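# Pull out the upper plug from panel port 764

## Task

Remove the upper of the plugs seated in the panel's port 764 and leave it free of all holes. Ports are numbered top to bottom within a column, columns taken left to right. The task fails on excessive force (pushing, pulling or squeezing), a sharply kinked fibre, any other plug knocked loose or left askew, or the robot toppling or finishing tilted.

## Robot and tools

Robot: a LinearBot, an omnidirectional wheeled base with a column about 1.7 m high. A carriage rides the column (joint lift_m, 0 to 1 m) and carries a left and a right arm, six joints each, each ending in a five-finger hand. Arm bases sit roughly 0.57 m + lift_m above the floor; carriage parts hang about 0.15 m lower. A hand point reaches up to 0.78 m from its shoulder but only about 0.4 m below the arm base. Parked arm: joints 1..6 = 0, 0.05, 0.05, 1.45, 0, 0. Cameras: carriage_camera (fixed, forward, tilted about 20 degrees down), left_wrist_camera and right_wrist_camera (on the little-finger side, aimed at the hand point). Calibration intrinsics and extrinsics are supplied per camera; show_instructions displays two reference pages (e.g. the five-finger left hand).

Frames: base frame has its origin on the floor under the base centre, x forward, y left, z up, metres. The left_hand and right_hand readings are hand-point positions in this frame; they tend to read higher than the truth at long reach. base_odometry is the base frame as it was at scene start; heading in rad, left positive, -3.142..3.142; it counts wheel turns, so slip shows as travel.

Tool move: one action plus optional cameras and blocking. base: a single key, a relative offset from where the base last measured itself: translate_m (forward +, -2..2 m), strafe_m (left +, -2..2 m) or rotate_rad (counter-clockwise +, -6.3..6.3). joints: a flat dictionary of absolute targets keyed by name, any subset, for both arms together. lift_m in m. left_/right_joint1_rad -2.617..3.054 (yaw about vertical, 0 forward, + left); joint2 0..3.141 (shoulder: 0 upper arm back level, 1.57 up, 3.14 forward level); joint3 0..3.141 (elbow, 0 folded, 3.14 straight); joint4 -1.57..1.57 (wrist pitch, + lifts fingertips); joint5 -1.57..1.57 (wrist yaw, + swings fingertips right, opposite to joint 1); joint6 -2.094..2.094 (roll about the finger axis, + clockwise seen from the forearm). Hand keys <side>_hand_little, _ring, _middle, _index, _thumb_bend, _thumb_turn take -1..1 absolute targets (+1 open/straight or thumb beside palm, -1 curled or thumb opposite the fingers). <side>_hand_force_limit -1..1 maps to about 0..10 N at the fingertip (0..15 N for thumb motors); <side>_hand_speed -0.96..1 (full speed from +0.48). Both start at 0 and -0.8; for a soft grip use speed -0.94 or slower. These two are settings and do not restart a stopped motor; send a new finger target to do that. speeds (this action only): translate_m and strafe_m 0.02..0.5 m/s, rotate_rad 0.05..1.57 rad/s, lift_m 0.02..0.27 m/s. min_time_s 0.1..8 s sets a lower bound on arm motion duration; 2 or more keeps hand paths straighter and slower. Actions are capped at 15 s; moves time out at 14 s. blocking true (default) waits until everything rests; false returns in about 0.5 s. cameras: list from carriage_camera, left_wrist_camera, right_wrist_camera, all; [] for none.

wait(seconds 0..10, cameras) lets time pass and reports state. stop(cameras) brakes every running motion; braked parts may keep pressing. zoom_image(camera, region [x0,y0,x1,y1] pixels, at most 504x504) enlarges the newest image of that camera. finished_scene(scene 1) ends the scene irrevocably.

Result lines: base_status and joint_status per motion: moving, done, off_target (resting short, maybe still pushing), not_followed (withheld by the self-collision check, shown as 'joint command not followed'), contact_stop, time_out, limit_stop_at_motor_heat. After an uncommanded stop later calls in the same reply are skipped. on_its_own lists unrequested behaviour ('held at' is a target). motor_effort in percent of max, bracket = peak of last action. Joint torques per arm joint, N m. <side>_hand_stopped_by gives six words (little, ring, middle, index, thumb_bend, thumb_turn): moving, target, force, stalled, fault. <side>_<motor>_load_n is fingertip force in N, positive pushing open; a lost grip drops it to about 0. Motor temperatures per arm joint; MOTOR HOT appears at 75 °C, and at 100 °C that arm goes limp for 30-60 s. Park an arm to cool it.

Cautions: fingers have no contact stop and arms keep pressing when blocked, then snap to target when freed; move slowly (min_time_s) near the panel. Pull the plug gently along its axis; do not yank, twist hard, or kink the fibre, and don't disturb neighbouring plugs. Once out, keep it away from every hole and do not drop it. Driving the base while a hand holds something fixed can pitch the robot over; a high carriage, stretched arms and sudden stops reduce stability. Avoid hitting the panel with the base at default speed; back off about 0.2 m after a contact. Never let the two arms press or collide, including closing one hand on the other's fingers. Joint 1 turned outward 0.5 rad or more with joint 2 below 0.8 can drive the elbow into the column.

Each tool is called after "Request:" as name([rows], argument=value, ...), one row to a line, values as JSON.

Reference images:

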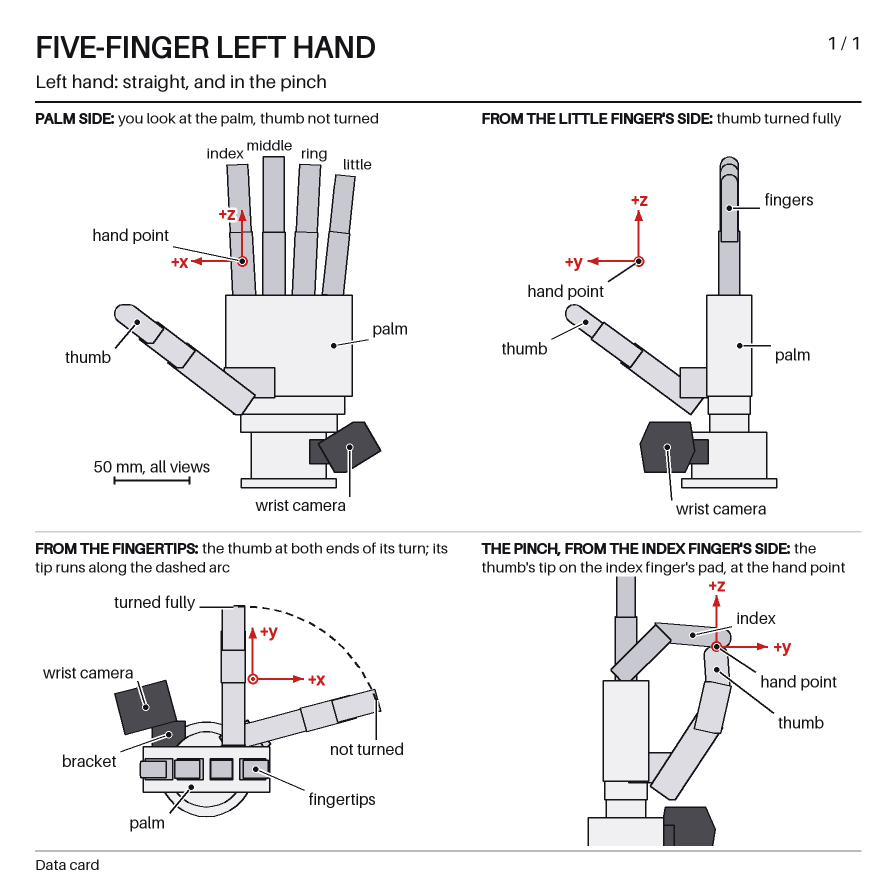

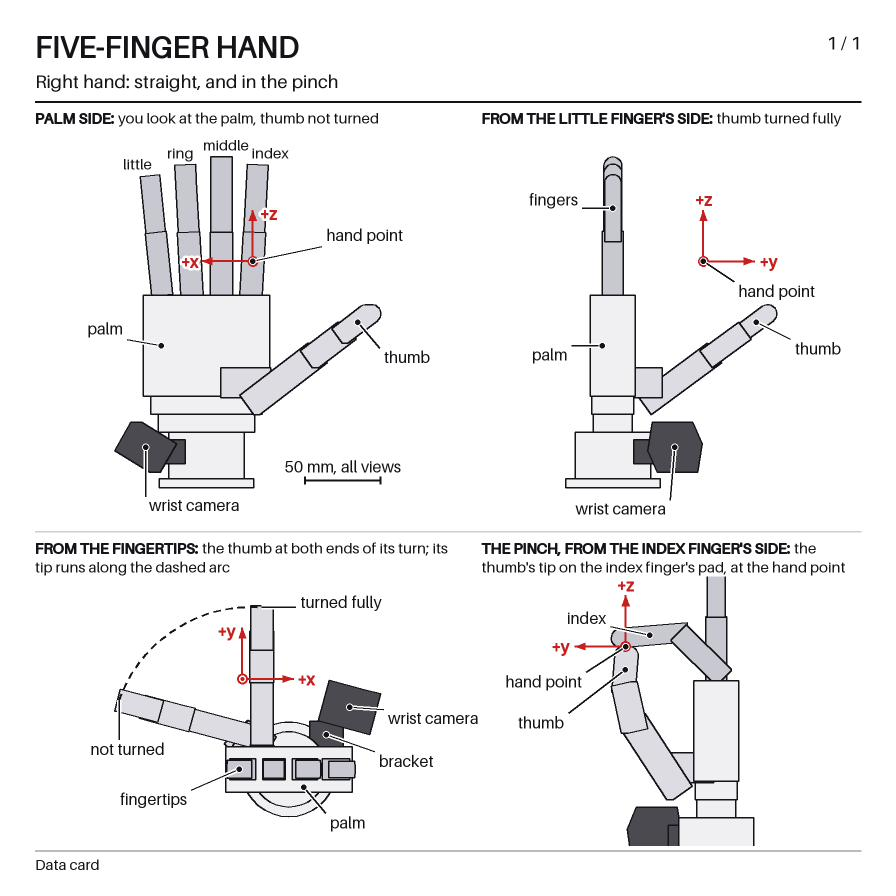

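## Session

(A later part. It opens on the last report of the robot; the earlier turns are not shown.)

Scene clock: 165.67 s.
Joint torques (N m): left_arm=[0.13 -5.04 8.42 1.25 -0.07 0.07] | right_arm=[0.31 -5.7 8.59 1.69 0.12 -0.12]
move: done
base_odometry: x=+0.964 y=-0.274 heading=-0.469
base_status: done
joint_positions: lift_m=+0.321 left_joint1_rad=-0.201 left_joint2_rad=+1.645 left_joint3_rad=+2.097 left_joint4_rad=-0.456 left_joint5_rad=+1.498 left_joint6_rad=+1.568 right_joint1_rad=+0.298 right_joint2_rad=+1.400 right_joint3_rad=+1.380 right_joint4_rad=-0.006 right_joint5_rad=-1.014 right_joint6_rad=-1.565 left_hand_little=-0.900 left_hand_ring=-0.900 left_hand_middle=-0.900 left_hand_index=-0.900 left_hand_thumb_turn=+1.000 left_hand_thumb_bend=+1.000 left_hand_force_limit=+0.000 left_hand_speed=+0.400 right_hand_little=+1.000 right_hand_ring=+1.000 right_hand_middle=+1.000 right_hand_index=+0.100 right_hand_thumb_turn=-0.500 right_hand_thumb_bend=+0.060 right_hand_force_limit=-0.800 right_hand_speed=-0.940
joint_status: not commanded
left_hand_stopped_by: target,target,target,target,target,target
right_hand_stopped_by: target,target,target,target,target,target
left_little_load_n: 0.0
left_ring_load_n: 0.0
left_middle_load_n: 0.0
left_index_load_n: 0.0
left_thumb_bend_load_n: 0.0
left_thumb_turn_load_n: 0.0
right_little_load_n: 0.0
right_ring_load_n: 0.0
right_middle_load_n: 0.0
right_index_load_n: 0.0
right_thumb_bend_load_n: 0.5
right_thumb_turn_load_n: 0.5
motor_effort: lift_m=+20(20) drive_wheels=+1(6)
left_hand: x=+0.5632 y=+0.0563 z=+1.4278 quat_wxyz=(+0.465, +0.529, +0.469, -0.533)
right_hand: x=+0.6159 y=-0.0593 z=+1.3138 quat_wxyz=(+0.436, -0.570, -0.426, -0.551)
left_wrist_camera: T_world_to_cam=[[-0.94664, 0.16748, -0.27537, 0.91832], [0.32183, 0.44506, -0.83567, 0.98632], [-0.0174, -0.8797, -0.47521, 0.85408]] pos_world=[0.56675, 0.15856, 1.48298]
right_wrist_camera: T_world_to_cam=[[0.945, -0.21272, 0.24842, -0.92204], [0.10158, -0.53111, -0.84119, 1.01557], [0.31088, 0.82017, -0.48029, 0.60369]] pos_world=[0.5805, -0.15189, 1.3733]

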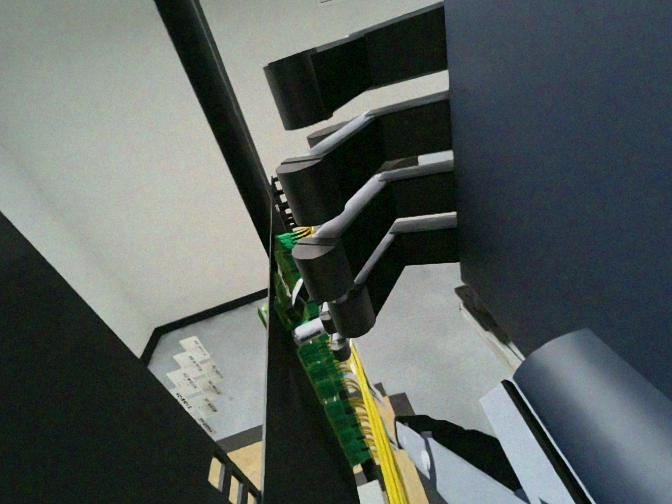

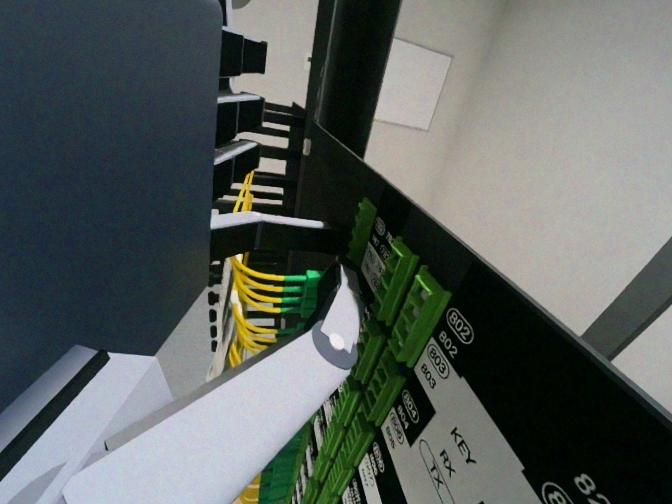

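Request:
move(joints={"right_hand_index": -0.02, "right_hand_force_limit": -0.8, "right_hand_speed": -0.92}, cameras=["left_wrist_camera", "right_wrist_camera"])

Request:
zoom_image(camera="left_wrist_camera", region=[260, 280, 340, 350])

Request:
zoom_image(camera="right_wrist_camera", region=[280, 210, 380, 310])

Scene clock: 166.87 s.
Joint torques (N m): left_arm=[0.16 -5.07 8.39 1.27 -0.05 0.05] | right_arm=[0.27 -5.71 8.55 1.68 0.11 -0.11]
move: off_target
base_odometry: x=+0.964 y=-0.274 heading=-0.469
base_status: not commanded
joint_positions: lift_m=+0.321 left_joint1_rad=-0.201 left_joint2_rad=+1.645 left_joint3_rad=+2.097 left_joint4_rad=-0.456 left_joint5_rad=+1.498 left_joint6_rad=+1.568 right_joint1_rad=+0.298 right_joint2_rad=+1.400 right_joint3_rad=+1.380 right_joint4_rad=-0.006 right_joint5_rad=-1.014 right_joint6_rad=-1.565 left_hand_little=-0.900 left_hand_ring=-0.900 left_hand_middle=-0.900 left_hand_index=-0.900 left_hand_thumb_turn=+1.000 left_hand_thumb_bend=+1.000 left_hand_force_limit=+0.000 left_hand_speed=+0.400 right_hand_little=+1.000 right_hand_ring=+1.000 right_hand_middle=+1.000 right_hand_index=+0.093 right_hand_thumb_turn=-0.500 right_hand_thumb_bend=+0.060 right_hand_force_limit=-0.800 right_hand_speed=-0.920
joint_status: right_hand_index off_target (ended at +0.093, target -0.020); the others done
left_hand_stopped_by: target,target,target,target,target,target
right_hand_stopped_by: target,target,target,force,target,target
left_little_load_n: 0.0
left_ring_load_n: 0.5
left_middle_load_n: 0.0
left_index_load_n: 0.0
left_thumb_bend_load_n: 0.0
left_thumb_turn_load_n: 0.0
right_little_load_n: 0.0
right_ring_load_n: 0.0
right_middle_load_n: 0.0
right_index_load_n: 1.0
right_thumb_bend_load_n: 0.5
right_thumb_turn_load_n: 0.0
motor_effort: lift_m=+19(20) drive_wheels=+1(1)
left_hand: x=+0.5632 y=+0.0563 z=+1.4278 quat_wxyz=(+0.465, +0.529, +0.469, -0.533)
right_hand: x=+0.6159 y=-0.0593 z=+1.3138 quat_wxyz=(+0.436, -0.570, -0.426, -0.551)
left_wrist_camera: T_world_to_cam=[[-0.94664, 0.16748, -0.27537, 0.91832], [0.32183, 0.44506, -0.83567, 0.98632], [-0.0174, -0.8797, -0.47521, 0.85408]] pos_world=[0.56675, 0.15856, 1.48298]
right_wrist_camera: T_world_to_cam=[[0.945, -0.21272, 0.24842, -0.92204], [0.10158, -0.53111, -0.84119, 1.01557], [0.31088, 0.82017, -0.48029, 0.60369]] pos_world=[0.5805, -0.15189, 1.3733]

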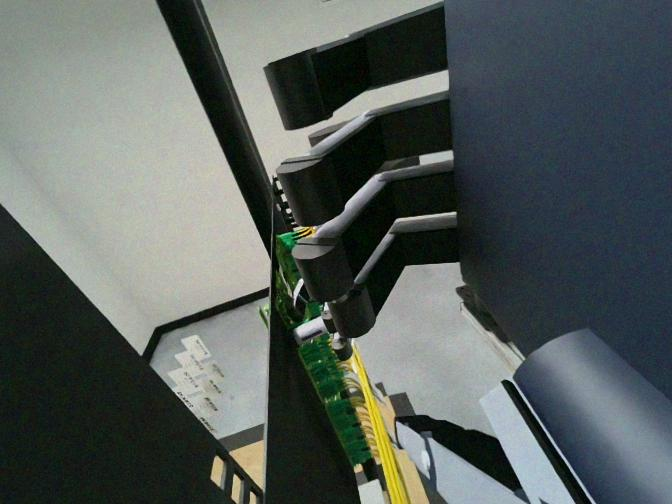

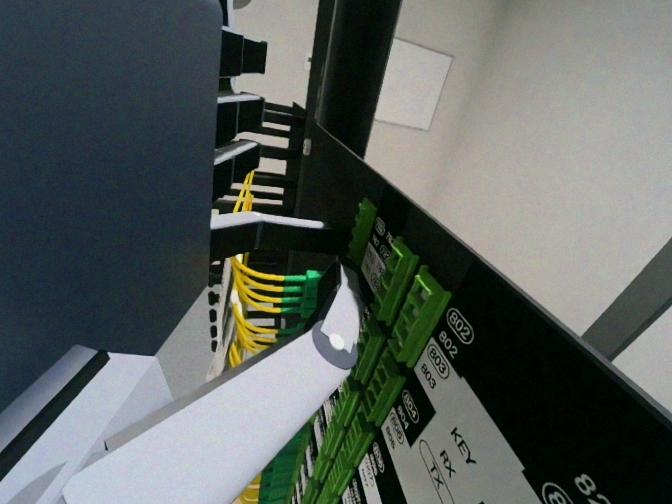

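Scaled by 6.300 from the camera's image (finer frame: 960x720).

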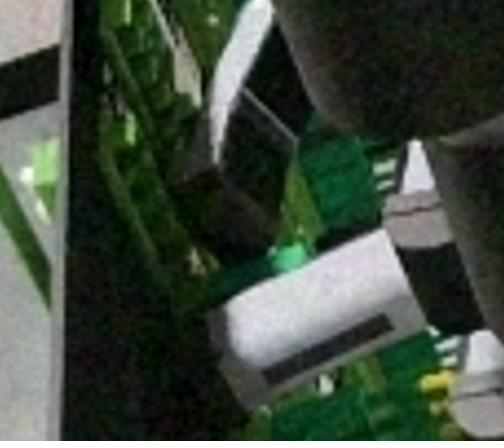

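Scaled by 5.040 from the camera's image (finer frame: 960x720).

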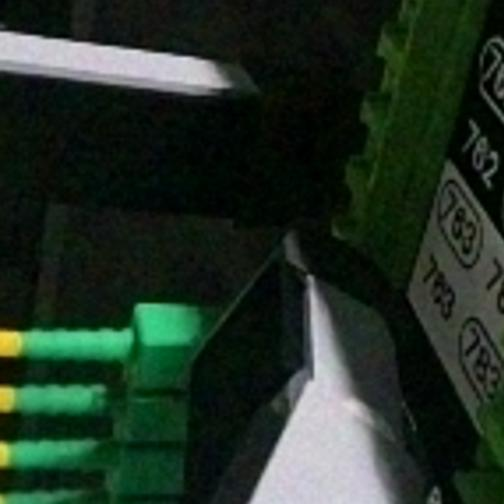

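Request:
move(base={"translate_m": -0.0018}, speeds={"translate_m": 0.02})

Request:
move(joints={"right_hand_index": -0.03, "right_hand_force_limit": -0.6, "right_hand_speed": -0.92}, cameras=["left_wrist_camera", "right_wrist_camera"])

Request:
zoom_image(camera="left_wrist_camera", region=[260, 280, 340, 350])

Request:
zoom_image(camera="right_wrist_camera", region=[280, 210, 380, 310])

Scene clock: 167.83 s.
Joint torques (N m): left_arm=[0.08 -4.97 8.06 1.29 -0.09 0.07] | right_arm=[0.31 -5.76 8.49 1.67 0.06 -0.11]
move: done
base_odometry: x=+0.962 y=-0.274 heading=-0.469
base_status: done
joint_positions: lift_m=+0.321 left_joint1_rad=-0.201 left_joint2_rad=+1.645 left_joint3_rad=+2.099 left_joint4_rad=-0.457 left_joint5_rad=+1.499 left_joint6_rad=+1.568 right_joint1_rad=+0.298 right_joint2_rad=+1.400 right_joint3_rad=+1.381 right_joint4_rad=-0.005 right_joint5_rad=-1.010 right_joint6_rad=-1.565 left_hand_little=-0.900 left_hand_ring=-0.900 left_hand_middle=-0.900 left_hand_index=-0.900 left_hand_thumb_turn=+1.000 left_hand_thumb_bend=+1.000 left_hand_force_limit=+0.000 left_hand_speed=+0.400 right_hand_little=+1.000 right_hand_ring=+1.000 right_hand_middle=+1.000 right_hand_index=+0.093 right_hand_thumb_turn=-0.500 right_hand_thumb_bend=+0.060 right_hand_force_limit=-0.800 right_hand_speed=-0.920
joint_status: not commanded
left_hand_stopped_by: target,target,target,target,target,target
right_hand_stopped_by: target,target,target,force,target,target
left_little_load_n: 0.0
left_ring_load_n: 0.0
left_middle_load_n: 0.0
left_index_load_n: 0.0
left_thumb_bend_load_n: 0.0
left_thumb_turn_load_n: 0.0
right_little_load_n: 0.0
right_ring_load_n: 0.0
right_middle_load_n: 0.0
right_index_load_n: 0.0
right_thumb_bend_load_n: 0.0
right_thumb_turn_load_n: 0.0
motor_effort: lift_m=+20(20) drive_wheels=-1(5)
left_hand: x=+0.5627 y=+0.0563 z=+1.4287 quat_wxyz=(+0.465, +0.530, +0.468, -0.532)
right_hand: x=+0.6166 y=-0.0597 z=+1.3142 quat_wxyz=(+0.435, -0.571, -0.425, -0.552)
pictures: none

Scene clock: 168.67 s.
Joint torques (N m): left_arm=[0.09 -5.09 8.25 1.26 -0.06 0.08] | right_arm=[0.17 -5.74 8.44 1.71 0.09 -0.11]
move: done
base_odometry: x=+0.962 y=-0.274 heading=-0.469
base_status: not commanded
joint_positions: lift_m=+0.321 left_joint1_rad=-0.201 left_joint2_rad=+1.645 left_joint3_rad=+2.099 left_joint4_rad=-0.457 left_joint5_rad=+1.498 left_joint6_rad=+1.568 right_joint1_rad=+0.298 right_joint2_rad=+1.400 right_joint3_rad=+1.381 right_joint4_rad=-0.005 right_joint5_rad=-1.010 right_joint6_rad=-1.565 left_hand_little=-0.900 left_hand_ring=-0.900 left_hand_middle=-0.900 left_hand_index=-0.900 left_hand_thumb_turn=+1.000 left_hand_thumb_bend=+1.000 left_hand_force_limit=+0.000 left_hand_speed=+0.400 right_hand_little=+1.000 right_hand_ring=+1.000 right_hand_middle=+1.000 right_hand_index=-0.010 right_hand_thumb_turn=-0.500 right_hand_thumb_bend=+0.060 right_hand_force_limit=-0.600 right_hand_speed=-0.920
joint_status: all done
left_hand_stopped_by: target,target,target,target,target,target
right_hand_stopped_by: target,target,target,force,target,target
left_little_load_n: 0.0
left_ring_load_n: 0.0
left_middle_load_n: 0.0
left_index_load_n: 0.0
left_thumb_bend_load_n: 0.0
left_thumb_turn_load_n: 0.0
right_little_load_n: 0.0
right_ring_load_n: 0.0
right_middle_load_n: 0.0
right_index_load_n: 2.0
right_thumb_bend_load_n: 2.0
right_thumb_turn_load_n: 0.0
motor_effort: lift_m=+21(21) drive_wheels=+1(2)
left_hand: x=+0.5628 y=+0.0563 z=+1.4287 quat_wxyz=(+0.465, +0.530, +0.469, -0.532)
right_hand: x=+0.6166 y=-0.0597 z=+1.3142 quat_wxyz=(+0.435, -0.571, -0.425, -0.552)
left_wrist_camera: T_world_to_cam=[[-0.946, 0.16738, -0.2776, 0.92103], [0.32374, 0.4447, -0.83513, 0.98528], [-0.01633, -0.8799, -0.47487, 0.85347]] pos_world=[0.56626, 0.15866, 1.4838]
right_wrist_camera: T_world_to_cam=[[0.94388, -0.21639, 0.24952, -0.9238], [0.10058, -0.53128, -0.8412, 1.0163], [0.31459, 0.81909, -0.47971, 0.60095]] pos_world=[0.58069, -0.1522, 1.3737]

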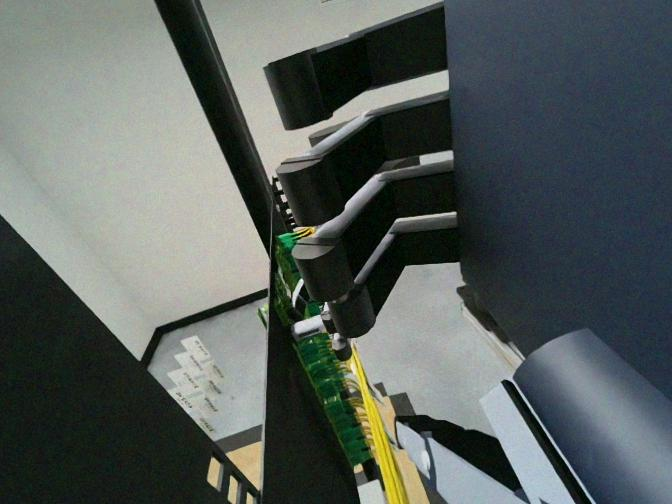

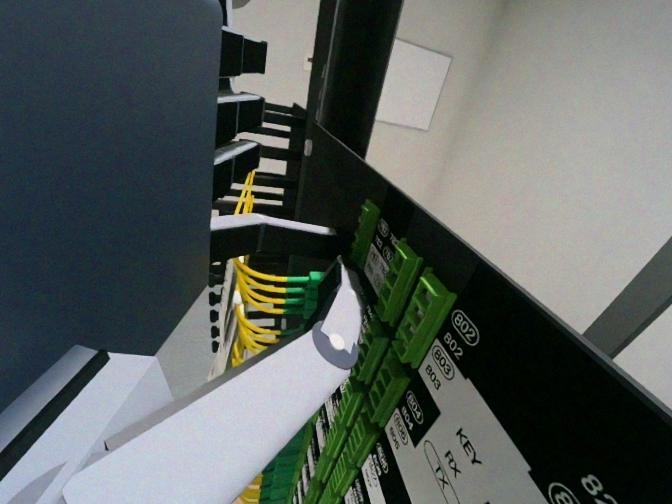

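Scaled by 6.300 from the camera's image (finer frame: 960x720).

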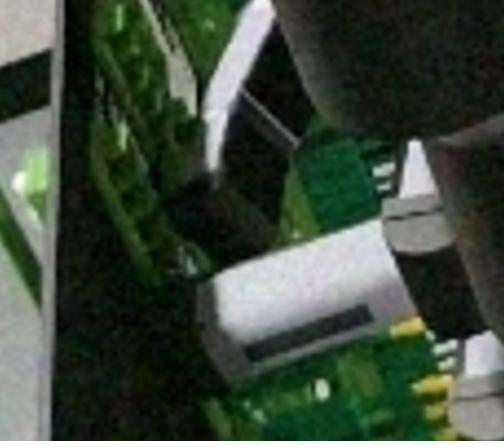

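Scaled by 5.040 from the camera's image (finer frame: 960x720).

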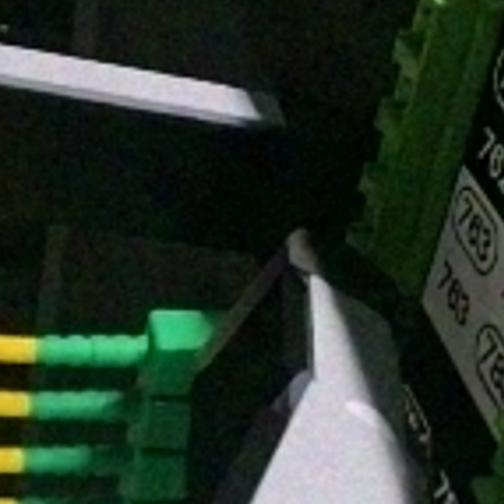

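Request:
move(joints={"right_hand_index": 0.1, "right_hand_speed": -0.8})

Request:
move(base={"translate_m": -0.004}, speeds={"translate_m": 0.02}, cameras=["all"])

Request:
zoom_image(camera="carriage_camera", region=[260, 180, 440, 320])

Request:
zoom_image(camera="left_wrist_camera", region=[240, 280, 340, 360])

Request:
zoom_image(camera="right_wrist_camera", region=[270, 190, 370, 290])

Scene clock: 172.57 s.
Joint torques (N m): left_arm=[0.1 -5.14 8.14 1.25 -0.05 0.08] | right_arm=[0.29 -5.76 8.44 1.72 0.07 -0.11]
move: done
base_odometry: x=+0.962 y=-0.274 heading=-0.469
base_status: not commanded
joint_positions: lift_m=+0.321 left_joint1_rad=-0.201 left_joint2_rad=+1.645 left_joint3_rad=+2.099 left_joint4_rad=-0.457 left_joint5_rad=+1.498 left_joint6_rad=+1.568 right_joint1_rad=+0.298 right_joint2_rad=+1.400 right_joint3_rad=+1.381 right_joint4_rad=-0.005 right_joint5_rad=-1.010 right_joint6_rad=-1.565 left_hand_little=-0.900 left_hand_ring=-0.900 left_hand_middle=-0.900 left_hand_index=-0.900 left_hand_thumb_turn=+1.000 left_hand_thumb_bend=+1.000 left_hand_force_limit=+0.000 left_hand_speed=+0.400 right_hand_little=+1.000 right_hand_ring=+1.000 right_hand_middle=+1.000 right_hand_index=+0.100 right_hand_thumb_turn=-0.500 right_hand_thumb_bend=+0.060 right_hand_force_limit=-0.600 right_hand_speed=-0.800
joint_status: all done
left_hand_stopped_by: target,target,target,target,target,target
right_hand_stopped_by: target,target,target,target,target,target
left_little_load_n: 0.0
left_ring_load_n: 0.5
left_middle_load_n: 0.0
left_index_load_n: 0.0
left_thumb_bend_load_n: -0.5
left_thumb_turn_load_n: 0.0
right_little_load_n: 0.0
right_ring_load_n: 0.0
right_middle_load_n: 0.0
right_index_load_n: 0.0
right_thumb_bend_load_n: 0.0
right_thumb_turn_load_n: 0.0
motor_effort: lift_m=+18(20) drive_wheels=+1(2)
left_hand: x=+0.5628 y=+0.0563 z=+1.4287 quat_wxyz=(+0.465, +0.530, +0.469, -0.532)
right_hand: x=+0.6166 y=-0.0597 z=+1.3142 quat_wxyz=(+0.435, -0.571, -0.425, -0.552)
pictures: none

Scene clock: 173.23 s.
Joint torques (N m): left_arm=[0.09 -5.15 8.08 1.28 -0.07 0.08] | right_arm=[0.36 -5.71 8.54 1.69 0.02 -0.11]
move: done
base_odometry: x=+0.959 y=-0.272 heading=-0.469
base_status: done
joint_positions: lift_m=+0.321 left_joint1_rad=-0.201 left_joint2_rad=+1.645 left_joint3_rad=+2.099 left_joint4_rad=-0.457 left_joint5_rad=+1.499 left_joint6_rad=+1.568 right_joint1_rad=+0.298 right_joint2_rad=+1.400 right_joint3_rad=+1.381 right_joint4_rad=-0.005 right_joint5_rad=-1.006 right_joint6_rad=-1.565 left_hand_little=-0.900 left_hand_ring=-0.900 left_hand_middle=-0.900 left_hand_index=-0.900 left_hand_thumb_turn=+1.000 left_hand_thumb_bend=+1.000 left_hand_force_limit=+0.000 left_hand_speed=+0.400 right_hand_little=+1.000 right_hand_ring=+1.000 right_hand_middle=+1.000 right_hand_index=+0.100 right_hand_thumb_turn=-0.500 right_hand_thumb_bend=+0.060 right_hand_force_limit=-0.600 right_hand_speed=-0.800
joint_status: not commanded
left_hand_stopped_by: target,target,target,target,target,target
right_hand_stopped_by: target,target,target,target,target,target
left_little_load_n: 0.0
left_ring_load_n: 0.0
left_middle_load_n: 0.0
left_index_load_n: 0.0
left_thumb_bend_load_n: 0.0
left_thumb_turn_load_n: 0.0
right_little_load_n: 0.0
right_ring_load_n: 0.0
right_middle_load_n: 0.0
right_index_load_n: 0.0
right_thumb_bend_load_n: 0.0
right_thumb_turn_load_n: 0.0
motor_effort: lift_m=+19(20) drive_wheels=-2(6)
left_hand: x=+0.5628 y=+0.0563 z=+1.4287 quat_wxyz=(+0.465, +0.530, +0.469, -0.532)
right_hand: x=+0.6173 y=-0.0601 z=+1.3140 quat_wxyz=(+0.434, -0.571, -0.424, -0.553)
pictures: carriage_camera, left_wrist_camera, right_wrist_camera
carriage_camera: T_world_to_cam=[[0.04533, -0.99871, 0.02275, -0.03689], [-0.33689, -0.03672, -0.94083, 1.3052], [0.94045, 0.03499, -0.33812, 0.32215]] pos_world=[0.13841, -0.00019, 1.33774]
left_wrist_camera: T_world_to_cam=[[-0.94593, 0.16772, -0.27763, 0.92089], [0.32393, 0.44458, -0.83512, 0.98521], [-0.01664, -0.8799, -0.47487, 0.85363]] pos_world=[0.56616, 0.15866, 1.4838]
right_wrist_camera: T_world_to_cam=[[0.94315, -0.21988, 0.24923, -0.924], [0.09827, -0.53185, -0.84112, 1.01705], [0.3175, 0.81779, -0.48001, 0.59948]] pos_world=[0.58119, -0.1525, 1.3735]

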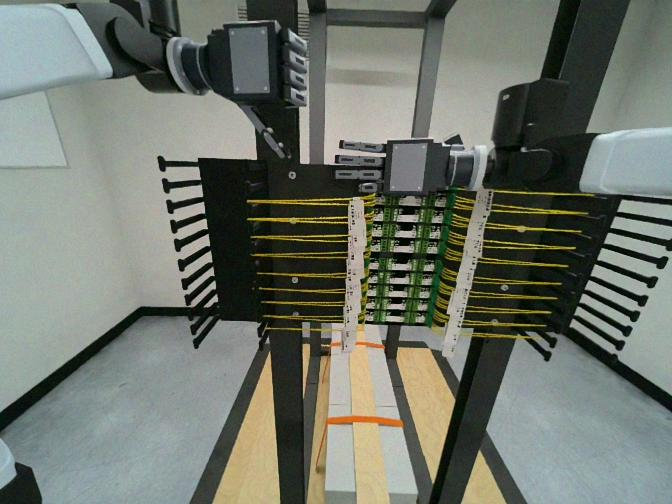

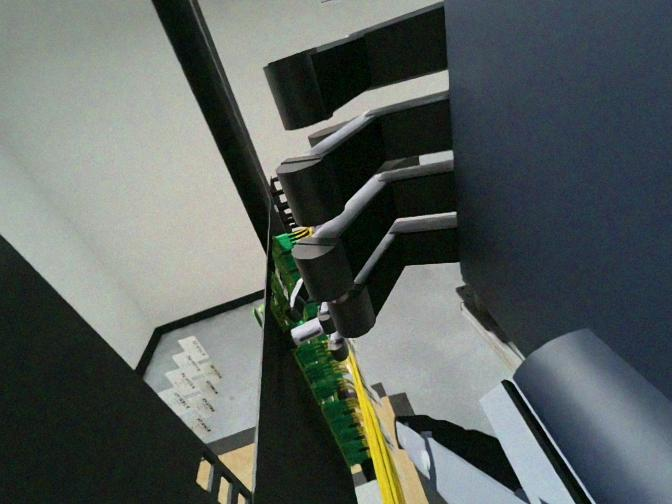

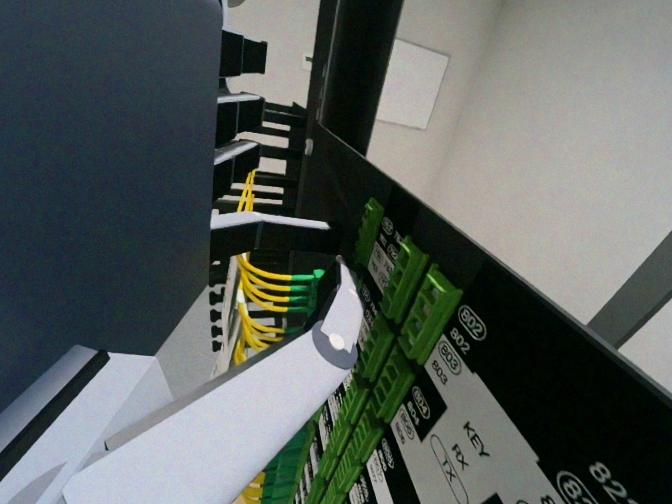

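Scaled by 2.800 from the camera's image (finer frame: 960x720).

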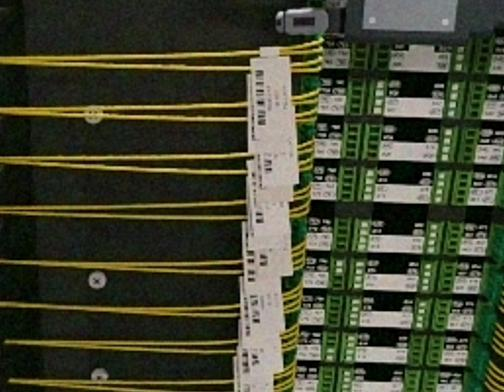

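Scaled by 5.040 from the camera's image (finer frame: 960x720).

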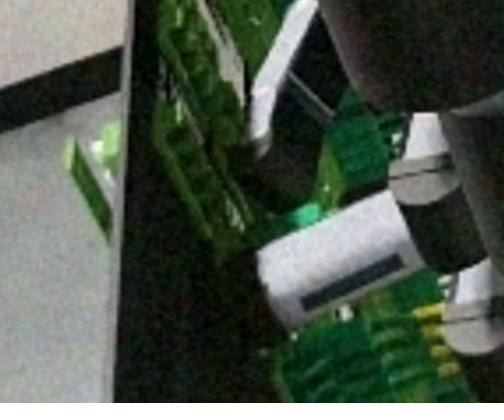

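Scaled by 5.040 from the camera's image (finer frame: 960x720).

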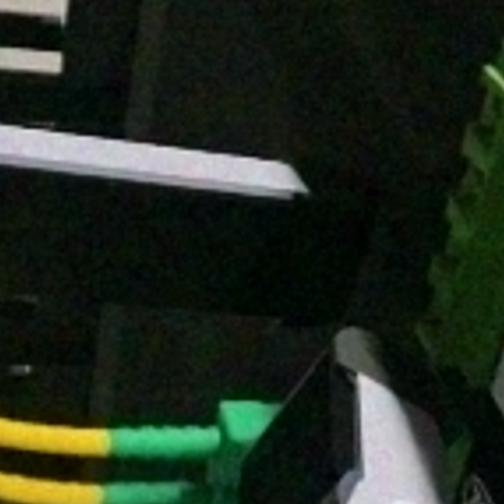

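Request:
move(joints={"right_hand_thumb_bend": 0.15, "right_hand_speed": -0.8, "lift_m": 0.3195}, speeds={"lift_m": 0.02})

Request:
move(joints={"right_hand_index": -0.06, "right_hand_speed": -0.92, "right_hand_force_limit": -0.6}, cameras=["left_wrist_camera", "right_wrist_camera"])

Request:
zoom_image(camera="left_wrist_camera", region=[260, 280, 340, 350])

Request:
zoom_image(camera="right_wrist_camera", region=[280, 210, 380, 310])

Scene clock: 177.70 s.
Joint torques (N m): left_arm=[0.08 -4.93 8.1 1.27 -0.09 0.09] | right_arm=[0.31 -5.76 8.38 1.7 0.01 -0.11]
move: done
base_odometry: x=+0.959 y=-0.272 heading=-0.469
base_status: not commanded
joint_positions: lift_m=+0.320 left_joint1_rad=-0.201 left_joint2_rad=+1.645 left_joint3_rad=+2.099 left_joint4_rad=-0.457 left_joint5_rad=+1.499 left_joint6_rad=+1.568 right_joint1_rad=+0.298 right_joint2_rad=+1.400 right_joint3_rad=+1.381 right_joint4_rad=-0.005 right_joint5_rad=-1.005 right_joint6_rad=-1.565 left_hand_little=-0.900 left_hand_ring=-0.900 left_hand_middle=-0.900 left_hand_index=-0.900 left_hand_thumb_turn=+1.000 left_hand_thumb_bend=+1.000 left_hand_force_limit=+0.000 left_hand_speed=+0.400 right_hand_little=+1.000 right_hand_ring=+1.000 right_hand_middle=+1.000 right_hand_index=+0.100 right_hand_thumb_turn=-0.500 right_hand_thumb_bend=+0.150 right_hand_force_limit=-0.600 right_hand_speed=-0.800
joint_status: all done
left_hand_stopped_by: target,target,target,target,target,target
right_hand_stopped_by: target,target,target,target,target,target
left_little_load_n: 0.0
left_ring_load_n: 0.0
left_middle_load_n: 0.0
left_index_load_n: 0.0
left_thumb_bend_load_n: 0.0
left_thumb_turn_load_n: 0.0
right_little_load_n: 0.0
right_ring_load_n: 0.0
right_middle_load_n: 0.0
right_index_load_n: 0.0
right_thumb_bend_load_n: 0.0
right_thumb_turn_load_n: 0.0
motor_effort: lift_m=+17(19) drive_wheels=-3(3)
left_hand: x=+0.5628 y=+0.0563 z=+1.4279 quat_wxyz=(+0.465, +0.530, +0.469, -0.532)
right_hand: x=+0.6176 y=-0.0602 z=+1.3131 quat_wxyz=(+0.433, -0.572, -0.424, -0.553)
pictures: none

Scene clock: 178.90 s.
Joint torques (N m): left_arm=[-0.02 -5.01 8.06 1.28 -0.06 0.07] | right_arm=[0.31 -5.82 8.47 1.71 0.01 -0.12]
move: done
base_odometry: x=+0.959 y=-0.272 heading=-0.469
base_status: not commanded
joint_positions: lift_m=+0.320 left_joint1_rad=-0.201 left_joint2_rad=+1.645 left_joint3_rad=+2.099 left_joint4_rad=-0.457 left_joint5_rad=+1.499 left_joint6_rad=+1.568 right_joint1_rad=+0.298 right_joint2_rad=+1.400 right_joint3_rad=+1.381 right_joint4_rad=-0.005 right_joint5_rad=-1.005 right_joint6_rad=-1.565 left_hand_little=-0.900 left_hand_ring=-0.900 left_hand_middle=-0.900 left_hand_index=-0.900 left_hand_thumb_turn=+1.000 left_hand_thumb_bend=+1.000 left_hand_force_limit=+0.000 left_hand_speed=+0.400 right_hand_little=+1.000 right_hand_ring=+1.000 right_hand_middle=+1.000 right_hand_index=-0.060 right_hand_thumb_turn=-0.500 right_hand_thumb_bend=+0.150 right_hand_force_limit=-0.600 right_hand_speed=-0.920
joint_status: all done
left_hand_stopped_by: target,target,target,target,target,target
right_hand_stopped_by: target,target,target,target,target,target
left_little_load_n: 0.0
left_ring_load_n: 0.0
left_middle_load_n: 0.0
left_index_load_n: 0.0
left_thumb_bend_load_n: 0.0
left_thumb_turn_load_n: 0.0
right_little_load_n: 0.0
right_ring_load_n: 0.0
right_middle_load_n: 0.0
right_index_load_n: 0.0
right_thumb_bend_load_n: 0.0
right_thumb_turn_load_n: 0.0
motor_effort: lift_m=+16(19) drive_wheels=-2(3)
left_hand: x=+0.5628 y=+0.0563 z=+1.4279 quat_wxyz=(+0.465, +0.530, +0.469, -0.532)
right_hand: x=+0.6176 y=-0.0602 z=+1.3131 quat_wxyz=(+0.433, -0.572, -0.424, -0.553)
left_wrist_camera: T_world_to_cam=[[-0.94593, 0.16772, -0.27763, 0.92066], [0.32393, 0.44458, -0.83512, 0.98454], [-0.01664, -0.8799, -0.47487, 0.85325]] pos_world=[0.56616, 0.15866, 1.483]
right_wrist_camera: T_world_to_cam=[[0.94298, -0.22096, 0.24894, -0.92362], [0.09737, -0.53205, -0.8411, 1.01674], [0.31829, 0.81737, -0.4802, 0.59872]] pos_world=[0.58138, -0.1525, 1.3726]

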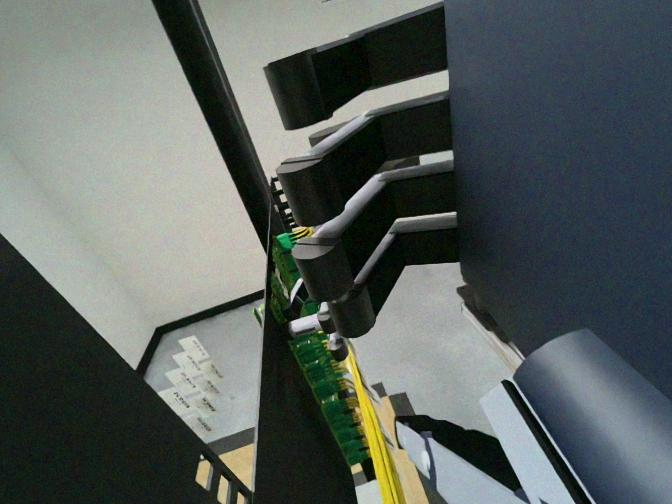

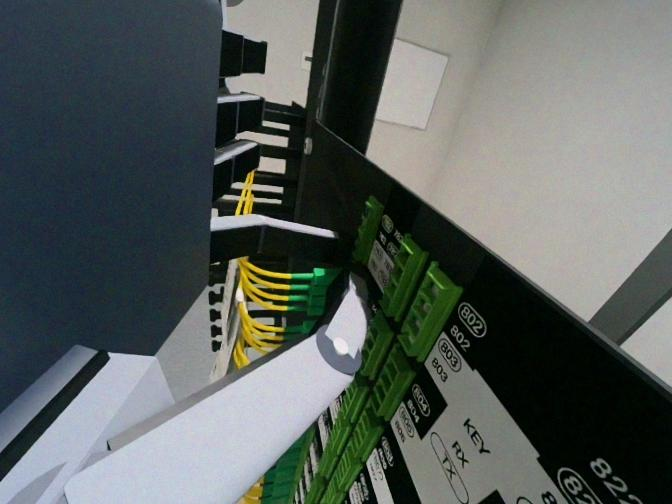

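Scaled by 6.300 from the camera's image (finer frame: 960x720).

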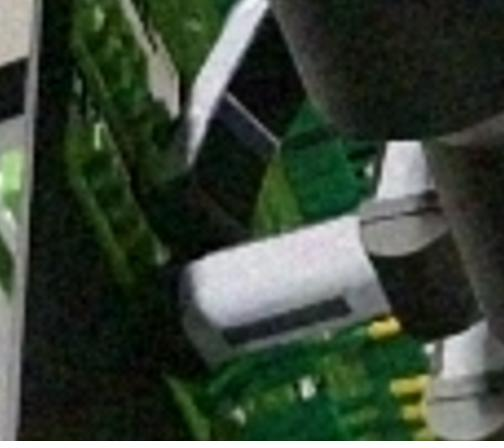

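Scaled by 5.040 from the camera's image (finer frame: 960x720).

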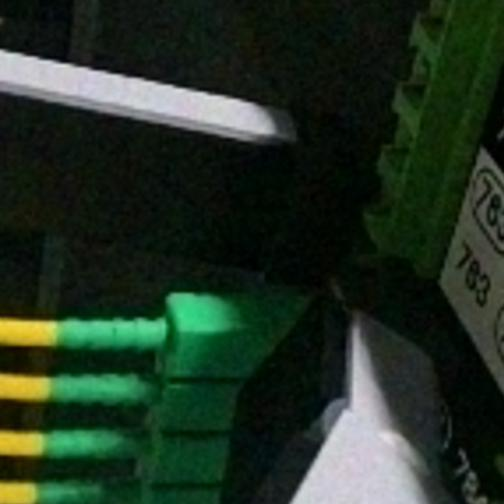

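Request:
move(joints={"right_hand_index": -0.12, "right_hand_speed": -0.93, "right_hand_force_limit": -0.6}, cameras=["left_wrist_camera", "right_wrist_camera"])

Request:
zoom_image(camera="left_wrist_camera", region=[260, 280, 340, 350])

Request:
zoom_image(camera="right_wrist_camera", region=[280, 210, 380, 310])

Scene clock: 182.70 s.
Joint torques (N m): left_arm=[0.08 -4.98 8.16 1.28 -0.06 0.07] | right_arm=[0.32 -5.82 8.47 1.68 0.02 -0.11]
move: done
base_odometry: x=+0.959 y=-0.272 heading=-0.469
base_status: not commanded
joint_positions: lift_m=+0.320 left_joint1_rad=-0.201 left_joint2_rad=+1.645 left_joint3_rad=+2.099 left_joint4_rad=-0.457 left_joint5_rad=+1.499 left_joint6_rad=+1.568 right_joint1_rad=+0.298 right_joint2_rad=+1.400 right_joint3_rad=+1.381 right_joint4_rad=-0.005 right_joint5_rad=-1.005 right_joint6_rad=-1.565 left_hand_little=-0.900 left_hand_ring=-0.900 left_hand_middle=-0.900 left_hand_index=-0.900 left_hand_thumb_turn=+1.000 left_hand_thumb_bend=+1.000 left_hand_force_limit=+0.000 left_hand_speed=+0.400 right_hand_little=+1.000 right_hand_ring=+1.000 right_hand_middle=+1.000 right_hand_index=-0.120 right_hand_thumb_turn=-0.500 right_hand_thumb_bend=+0.150 right_hand_force_limit=-0.600 right_hand_speed=-0.930
joint_status: all done
left_hand_stopped_by: target,target,target,target,target,target
right_hand_stopped_by: target,target,target,target,target,target
left_little_load_n: 0.0
left_ring_load_n: 0.0
left_middle_load_n: 0.0
left_index_load_n: 0.0
left_thumb_bend_load_n: 0.0
left_thumb_turn_load_n: 0.0
right_little_load_n: 0.0
right_ring_load_n: 0.0
right_middle_load_n: 0.0
right_index_load_n: 0.0
right_thumb_bend_load_n: 0.0
right_thumb_turn_load_n: 0.0
motor_effort: lift_m=+17(18) drive_wheels=-1(3)
left_hand: x=+0.5628 y=+0.0563 z=+1.4279 quat_wxyz=(+0.465, +0.530, +0.469, -0.532)
right_hand: x=+0.6176 y=-0.0602 z=+1.3131 quat_wxyz=(+0.433, -0.572, -0.424, -0.553)
left_wrist_camera: T_world_to_cam=[[-0.94593, 0.16772, -0.27763, 0.92066], [0.32393, 0.44458, -0.83512, 0.98454], [-0.01664, -0.8799, -0.47487, 0.85325]] pos_world=[0.56616, 0.15866, 1.483]
right_wrist_camera: T_world_to_cam=[[0.94298, -0.22096, 0.24894, -0.92362], [0.09737, -0.53205, -0.8411, 1.01674], [0.31829, 0.81737, -0.4802, 0.59872]] pos_world=[0.58138, -0.1525, 1.3726]

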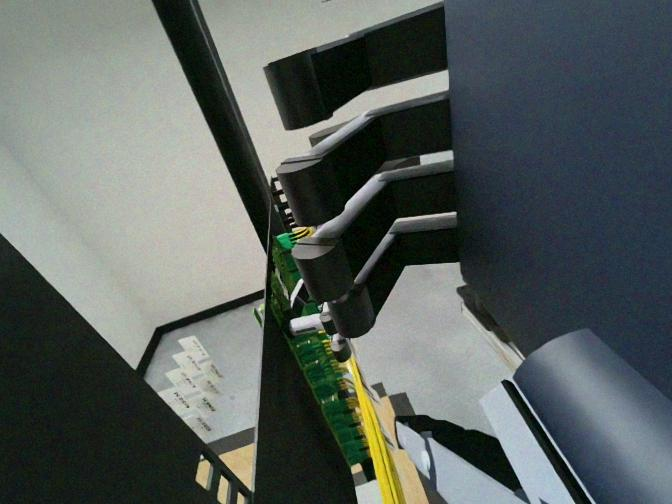

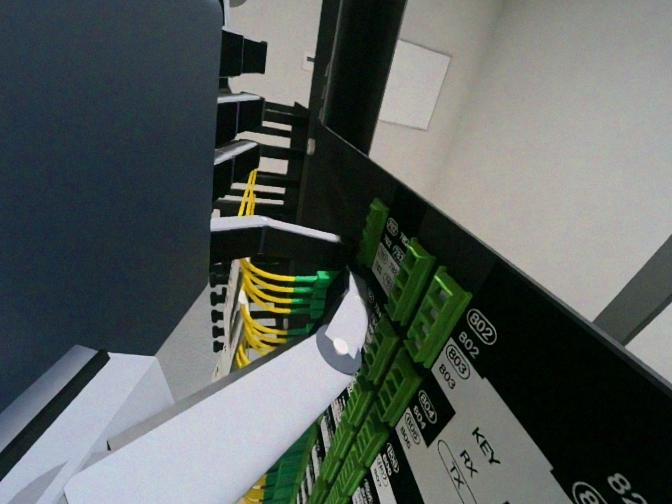

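Scaled by 6.300 from the camera's image (finer frame: 960x720).

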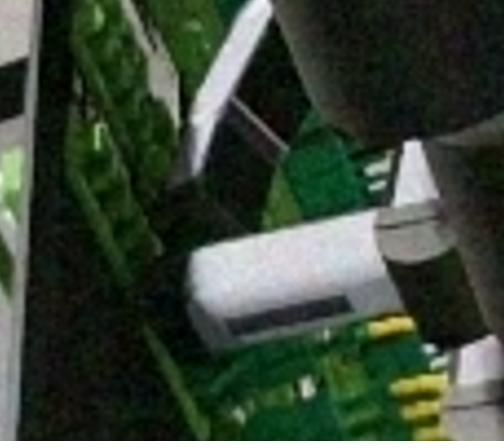

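Scaled by 5.040 from the camera's image (finer frame: 960x720).

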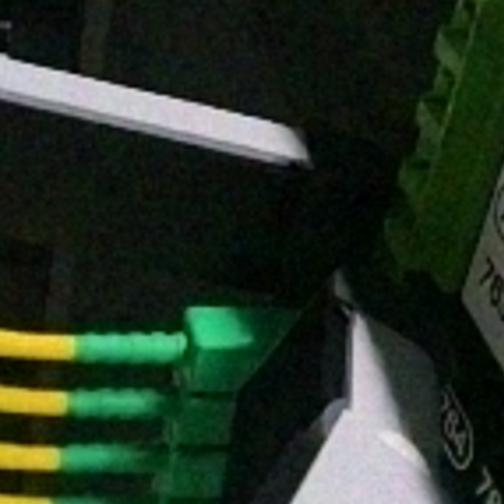

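Request:
move(base={"translate_m": -0.0012}, speeds={"translate_m": 0.02}, joints={"right_hand_thumb_turn": -0.4, "right_hand_speed": -0.85, "right_hand_force_limit": -0.6})

Request:
move(joints={"right_hand_thumb_bend": 0.0, "right_hand_speed": -0.94, "right_hand_force_limit": -0.85}, cameras=["left_wrist_camera", "right_wrist_camera"])

Request:
zoom_image(camera="left_wrist_camera", region=[260, 280, 340, 350])

Request:
zoom_image(camera="right_wrist_camera", region=[280, 210, 380, 310])

Scene clock: 184.63 s.
Joint torques (N m): left_arm=[0.08 -5.04 8.08 1.25 -0.08 0.09] | right_arm=[0.25 -5.89 8.5 1.68 -0.01 -0.11]
move: done
base_odometry: x=+0.958 y=-0.271 heading=-0.469
base_status: done
joint_positions: lift_m=+0.320 left_joint1_rad=-0.201 left_joint2_rad=+1.645 left_joint3_rad=+2.101 left_joint4_rad=-0.457 left_joint5_rad=+1.499 left_joint6_rad=+1.568 right_joint1_rad=+0.298 right_joint2_rad=+1.400 right_joint3_rad=+1.381 right_joint4_rad=-0.005 right_joint5_rad=-1.005 right_joint6_rad=-1.565 left_hand_little=-0.900 left_hand_ring=-0.900 left_hand_middle=-0.900 left_hand_index=-0.900 left_hand_thumb_turn=+1.000 left_hand_thumb_bend=+1.000 left_hand_force_limit=+0.000 left_hand_speed=+0.400 right_hand_little=+1.000 right_hand_ring=+1.000 right_hand_middle=+1.000 right_hand_index=-0.120 right_hand_thumb_turn=-0.400 right_hand_thumb_bend=+0.150 right_hand_force_limit=-0.600 right_hand_speed=-0.850
joint_status: all done
left_hand_stopped_by: target,target,target,target,target,target
right_hand_stopped_by: target,target,target,target,target,target
left_little_load_n: 0.0
left_ring_load_n: 0.0
left_middle_load_n: 0.0
left_index_load_n: 0.0
left_thumb_bend_load_n: 0.0
left_thumb_turn_load_n: 0.0
right_little_load_n: 0.0
right_ring_load_n: 0.0
right_middle_load_n: 0.0
right_index_load_n: 0.0
right_thumb_bend_load_n: 0.0
right_thumb_turn_load_n: 0.0
motor_effort: lift_m=+17(18) drive_wheels=-2(5)
left_hand: x=+0.5625 y=+0.0564 z=+1.4283 quat_wxyz=(+0.465, +0.530, +0.468, -0.532)
right_hand: x=+0.6177 y=-0.0602 z=+1.3133 quat_wxyz=(+0.433, -0.572, -0.424, -0.553)
pictures: none

Scene clock: 185.80 s.
Joint torques (N m): left_arm=[0.12 -5.14 8.1 1.28 -0.06 0.06] | right_arm=[0.29 -5.81 8.49 1.67 -0.01 -0.11]
move: off_target
base_odometry: x=+0.958 y=-0.271 heading=-0.469
base_status: not commanded
joint_positions: lift_m=+0.320 left_joint1_rad=-0.201 left_joint2_rad=+1.645 left_joint3_rad=+2.101 left_joint4_rad=-0.457 left_joint5_rad=+1.499 left_joint6_rad=+1.568 right_joint1_rad=+0.298 right_joint2_rad=+1.400 right_joint3_rad=+1.381 right_joint4_rad=-0.005 right_joint5_rad=-1.005 right_joint6_rad=-1.565 left_hand_little=-0.900 left_hand_ring=-0.900 left_hand_middle=-0.900 left_hand_index=-0.900 left_hand_thumb_turn=+1.000 left_hand_thumb_bend=+1.000 left_hand_force_limit=+0.000 left_hand_speed=+0.400 right_hand_little=+1.000 right_hand_ring=+1.000 right_hand_middle=+1.000 right_hand_index=-0.120 right_hand_thumb_turn=-0.400 right_hand_thumb_bend=+0.081 right_hand_force_limit=-0.850 right_hand_speed=-0.940
joint_status: right_hand_thumb_bend off_target (ended at +0.081, target +0.000); the others done
left_hand_stopped_by: target,target,target,target,target,target
right_hand_stopped_by: target,target,target,target,force,target
left_little_load_n: 0.0
left_ring_load_n: 0.0
left_middle_load_n: 0.0
left_index_load_n: 0.0
left_thumb_bend_load_n: 0.0
left_thumb_turn_load_n: 0.0
right_little_load_n: 0.0
right_ring_load_n: 0.0
right_middle_load_n: 0.0
right_index_load_n: 1.0
right_thumb_bend_load_n: 1.0
right_thumb_turn_load_n: 0.5
motor_effort: lift_m=+18(18) drive_wheels=+2(3)
left_hand: x=+0.5626 y=+0.0564 z=+1.4283 quat_wxyz=(+0.466, +0.530, +0.468, -0.532)
right_hand: x=+0.6177 y=-0.0602 z=+1.3133 quat_wxyz=(+0.433, -0.572, -0.424, -0.553)
left_wrist_camera: T_world_to_cam=[[-0.94564, 0.16767, -0.27867, 0.92196], [0.32483, 0.44437, -0.83488, 0.98407], [-0.01615, -0.88001, -0.47468, 0.85299]] pos_world=[0.56596, 0.15876, 1.4834]
right_wrist_camera: T_world_to_cam=[[0.94264, -0.22132, 0.24991, -0.92484], [0.09806, -0.53203, -0.84103, 1.01633], [0.3191, 0.81729, -0.47981, 0.59775]] pos_world=[0.58138, -0.15251, 1.3727]

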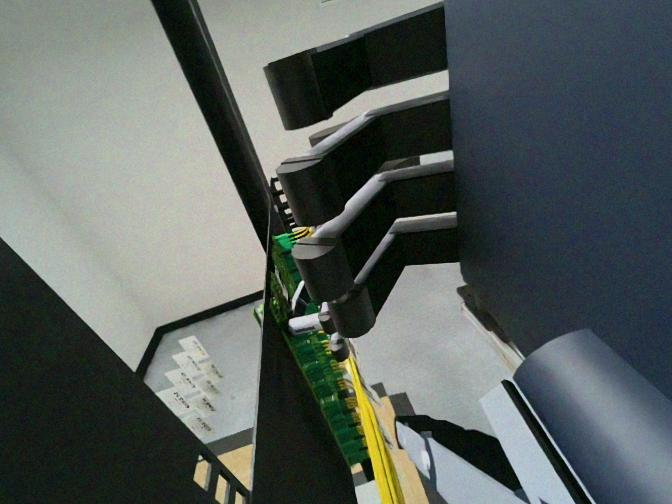

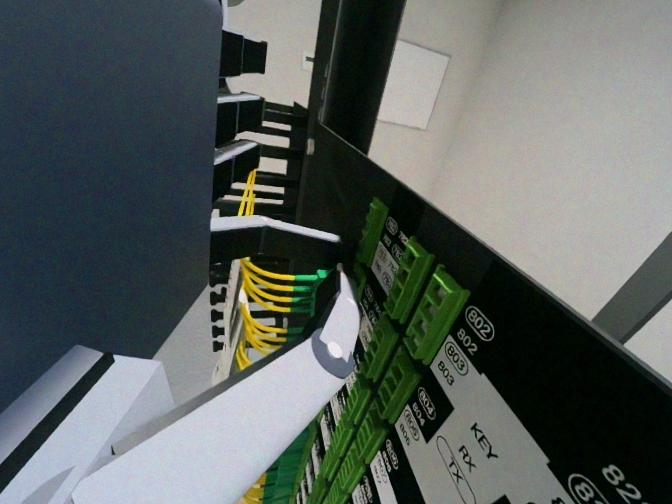

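Scaled by 6.300 from the camera's image (finer frame: 960x720).

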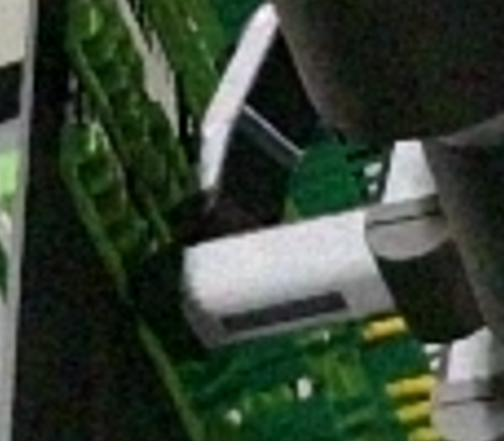

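Scaled by 5.040 from the camera's image (finer frame: 960x720).

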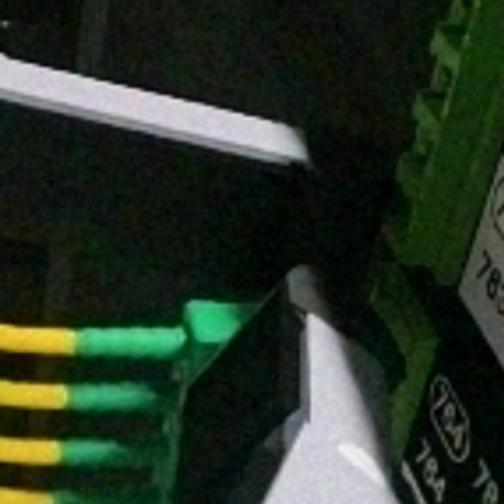

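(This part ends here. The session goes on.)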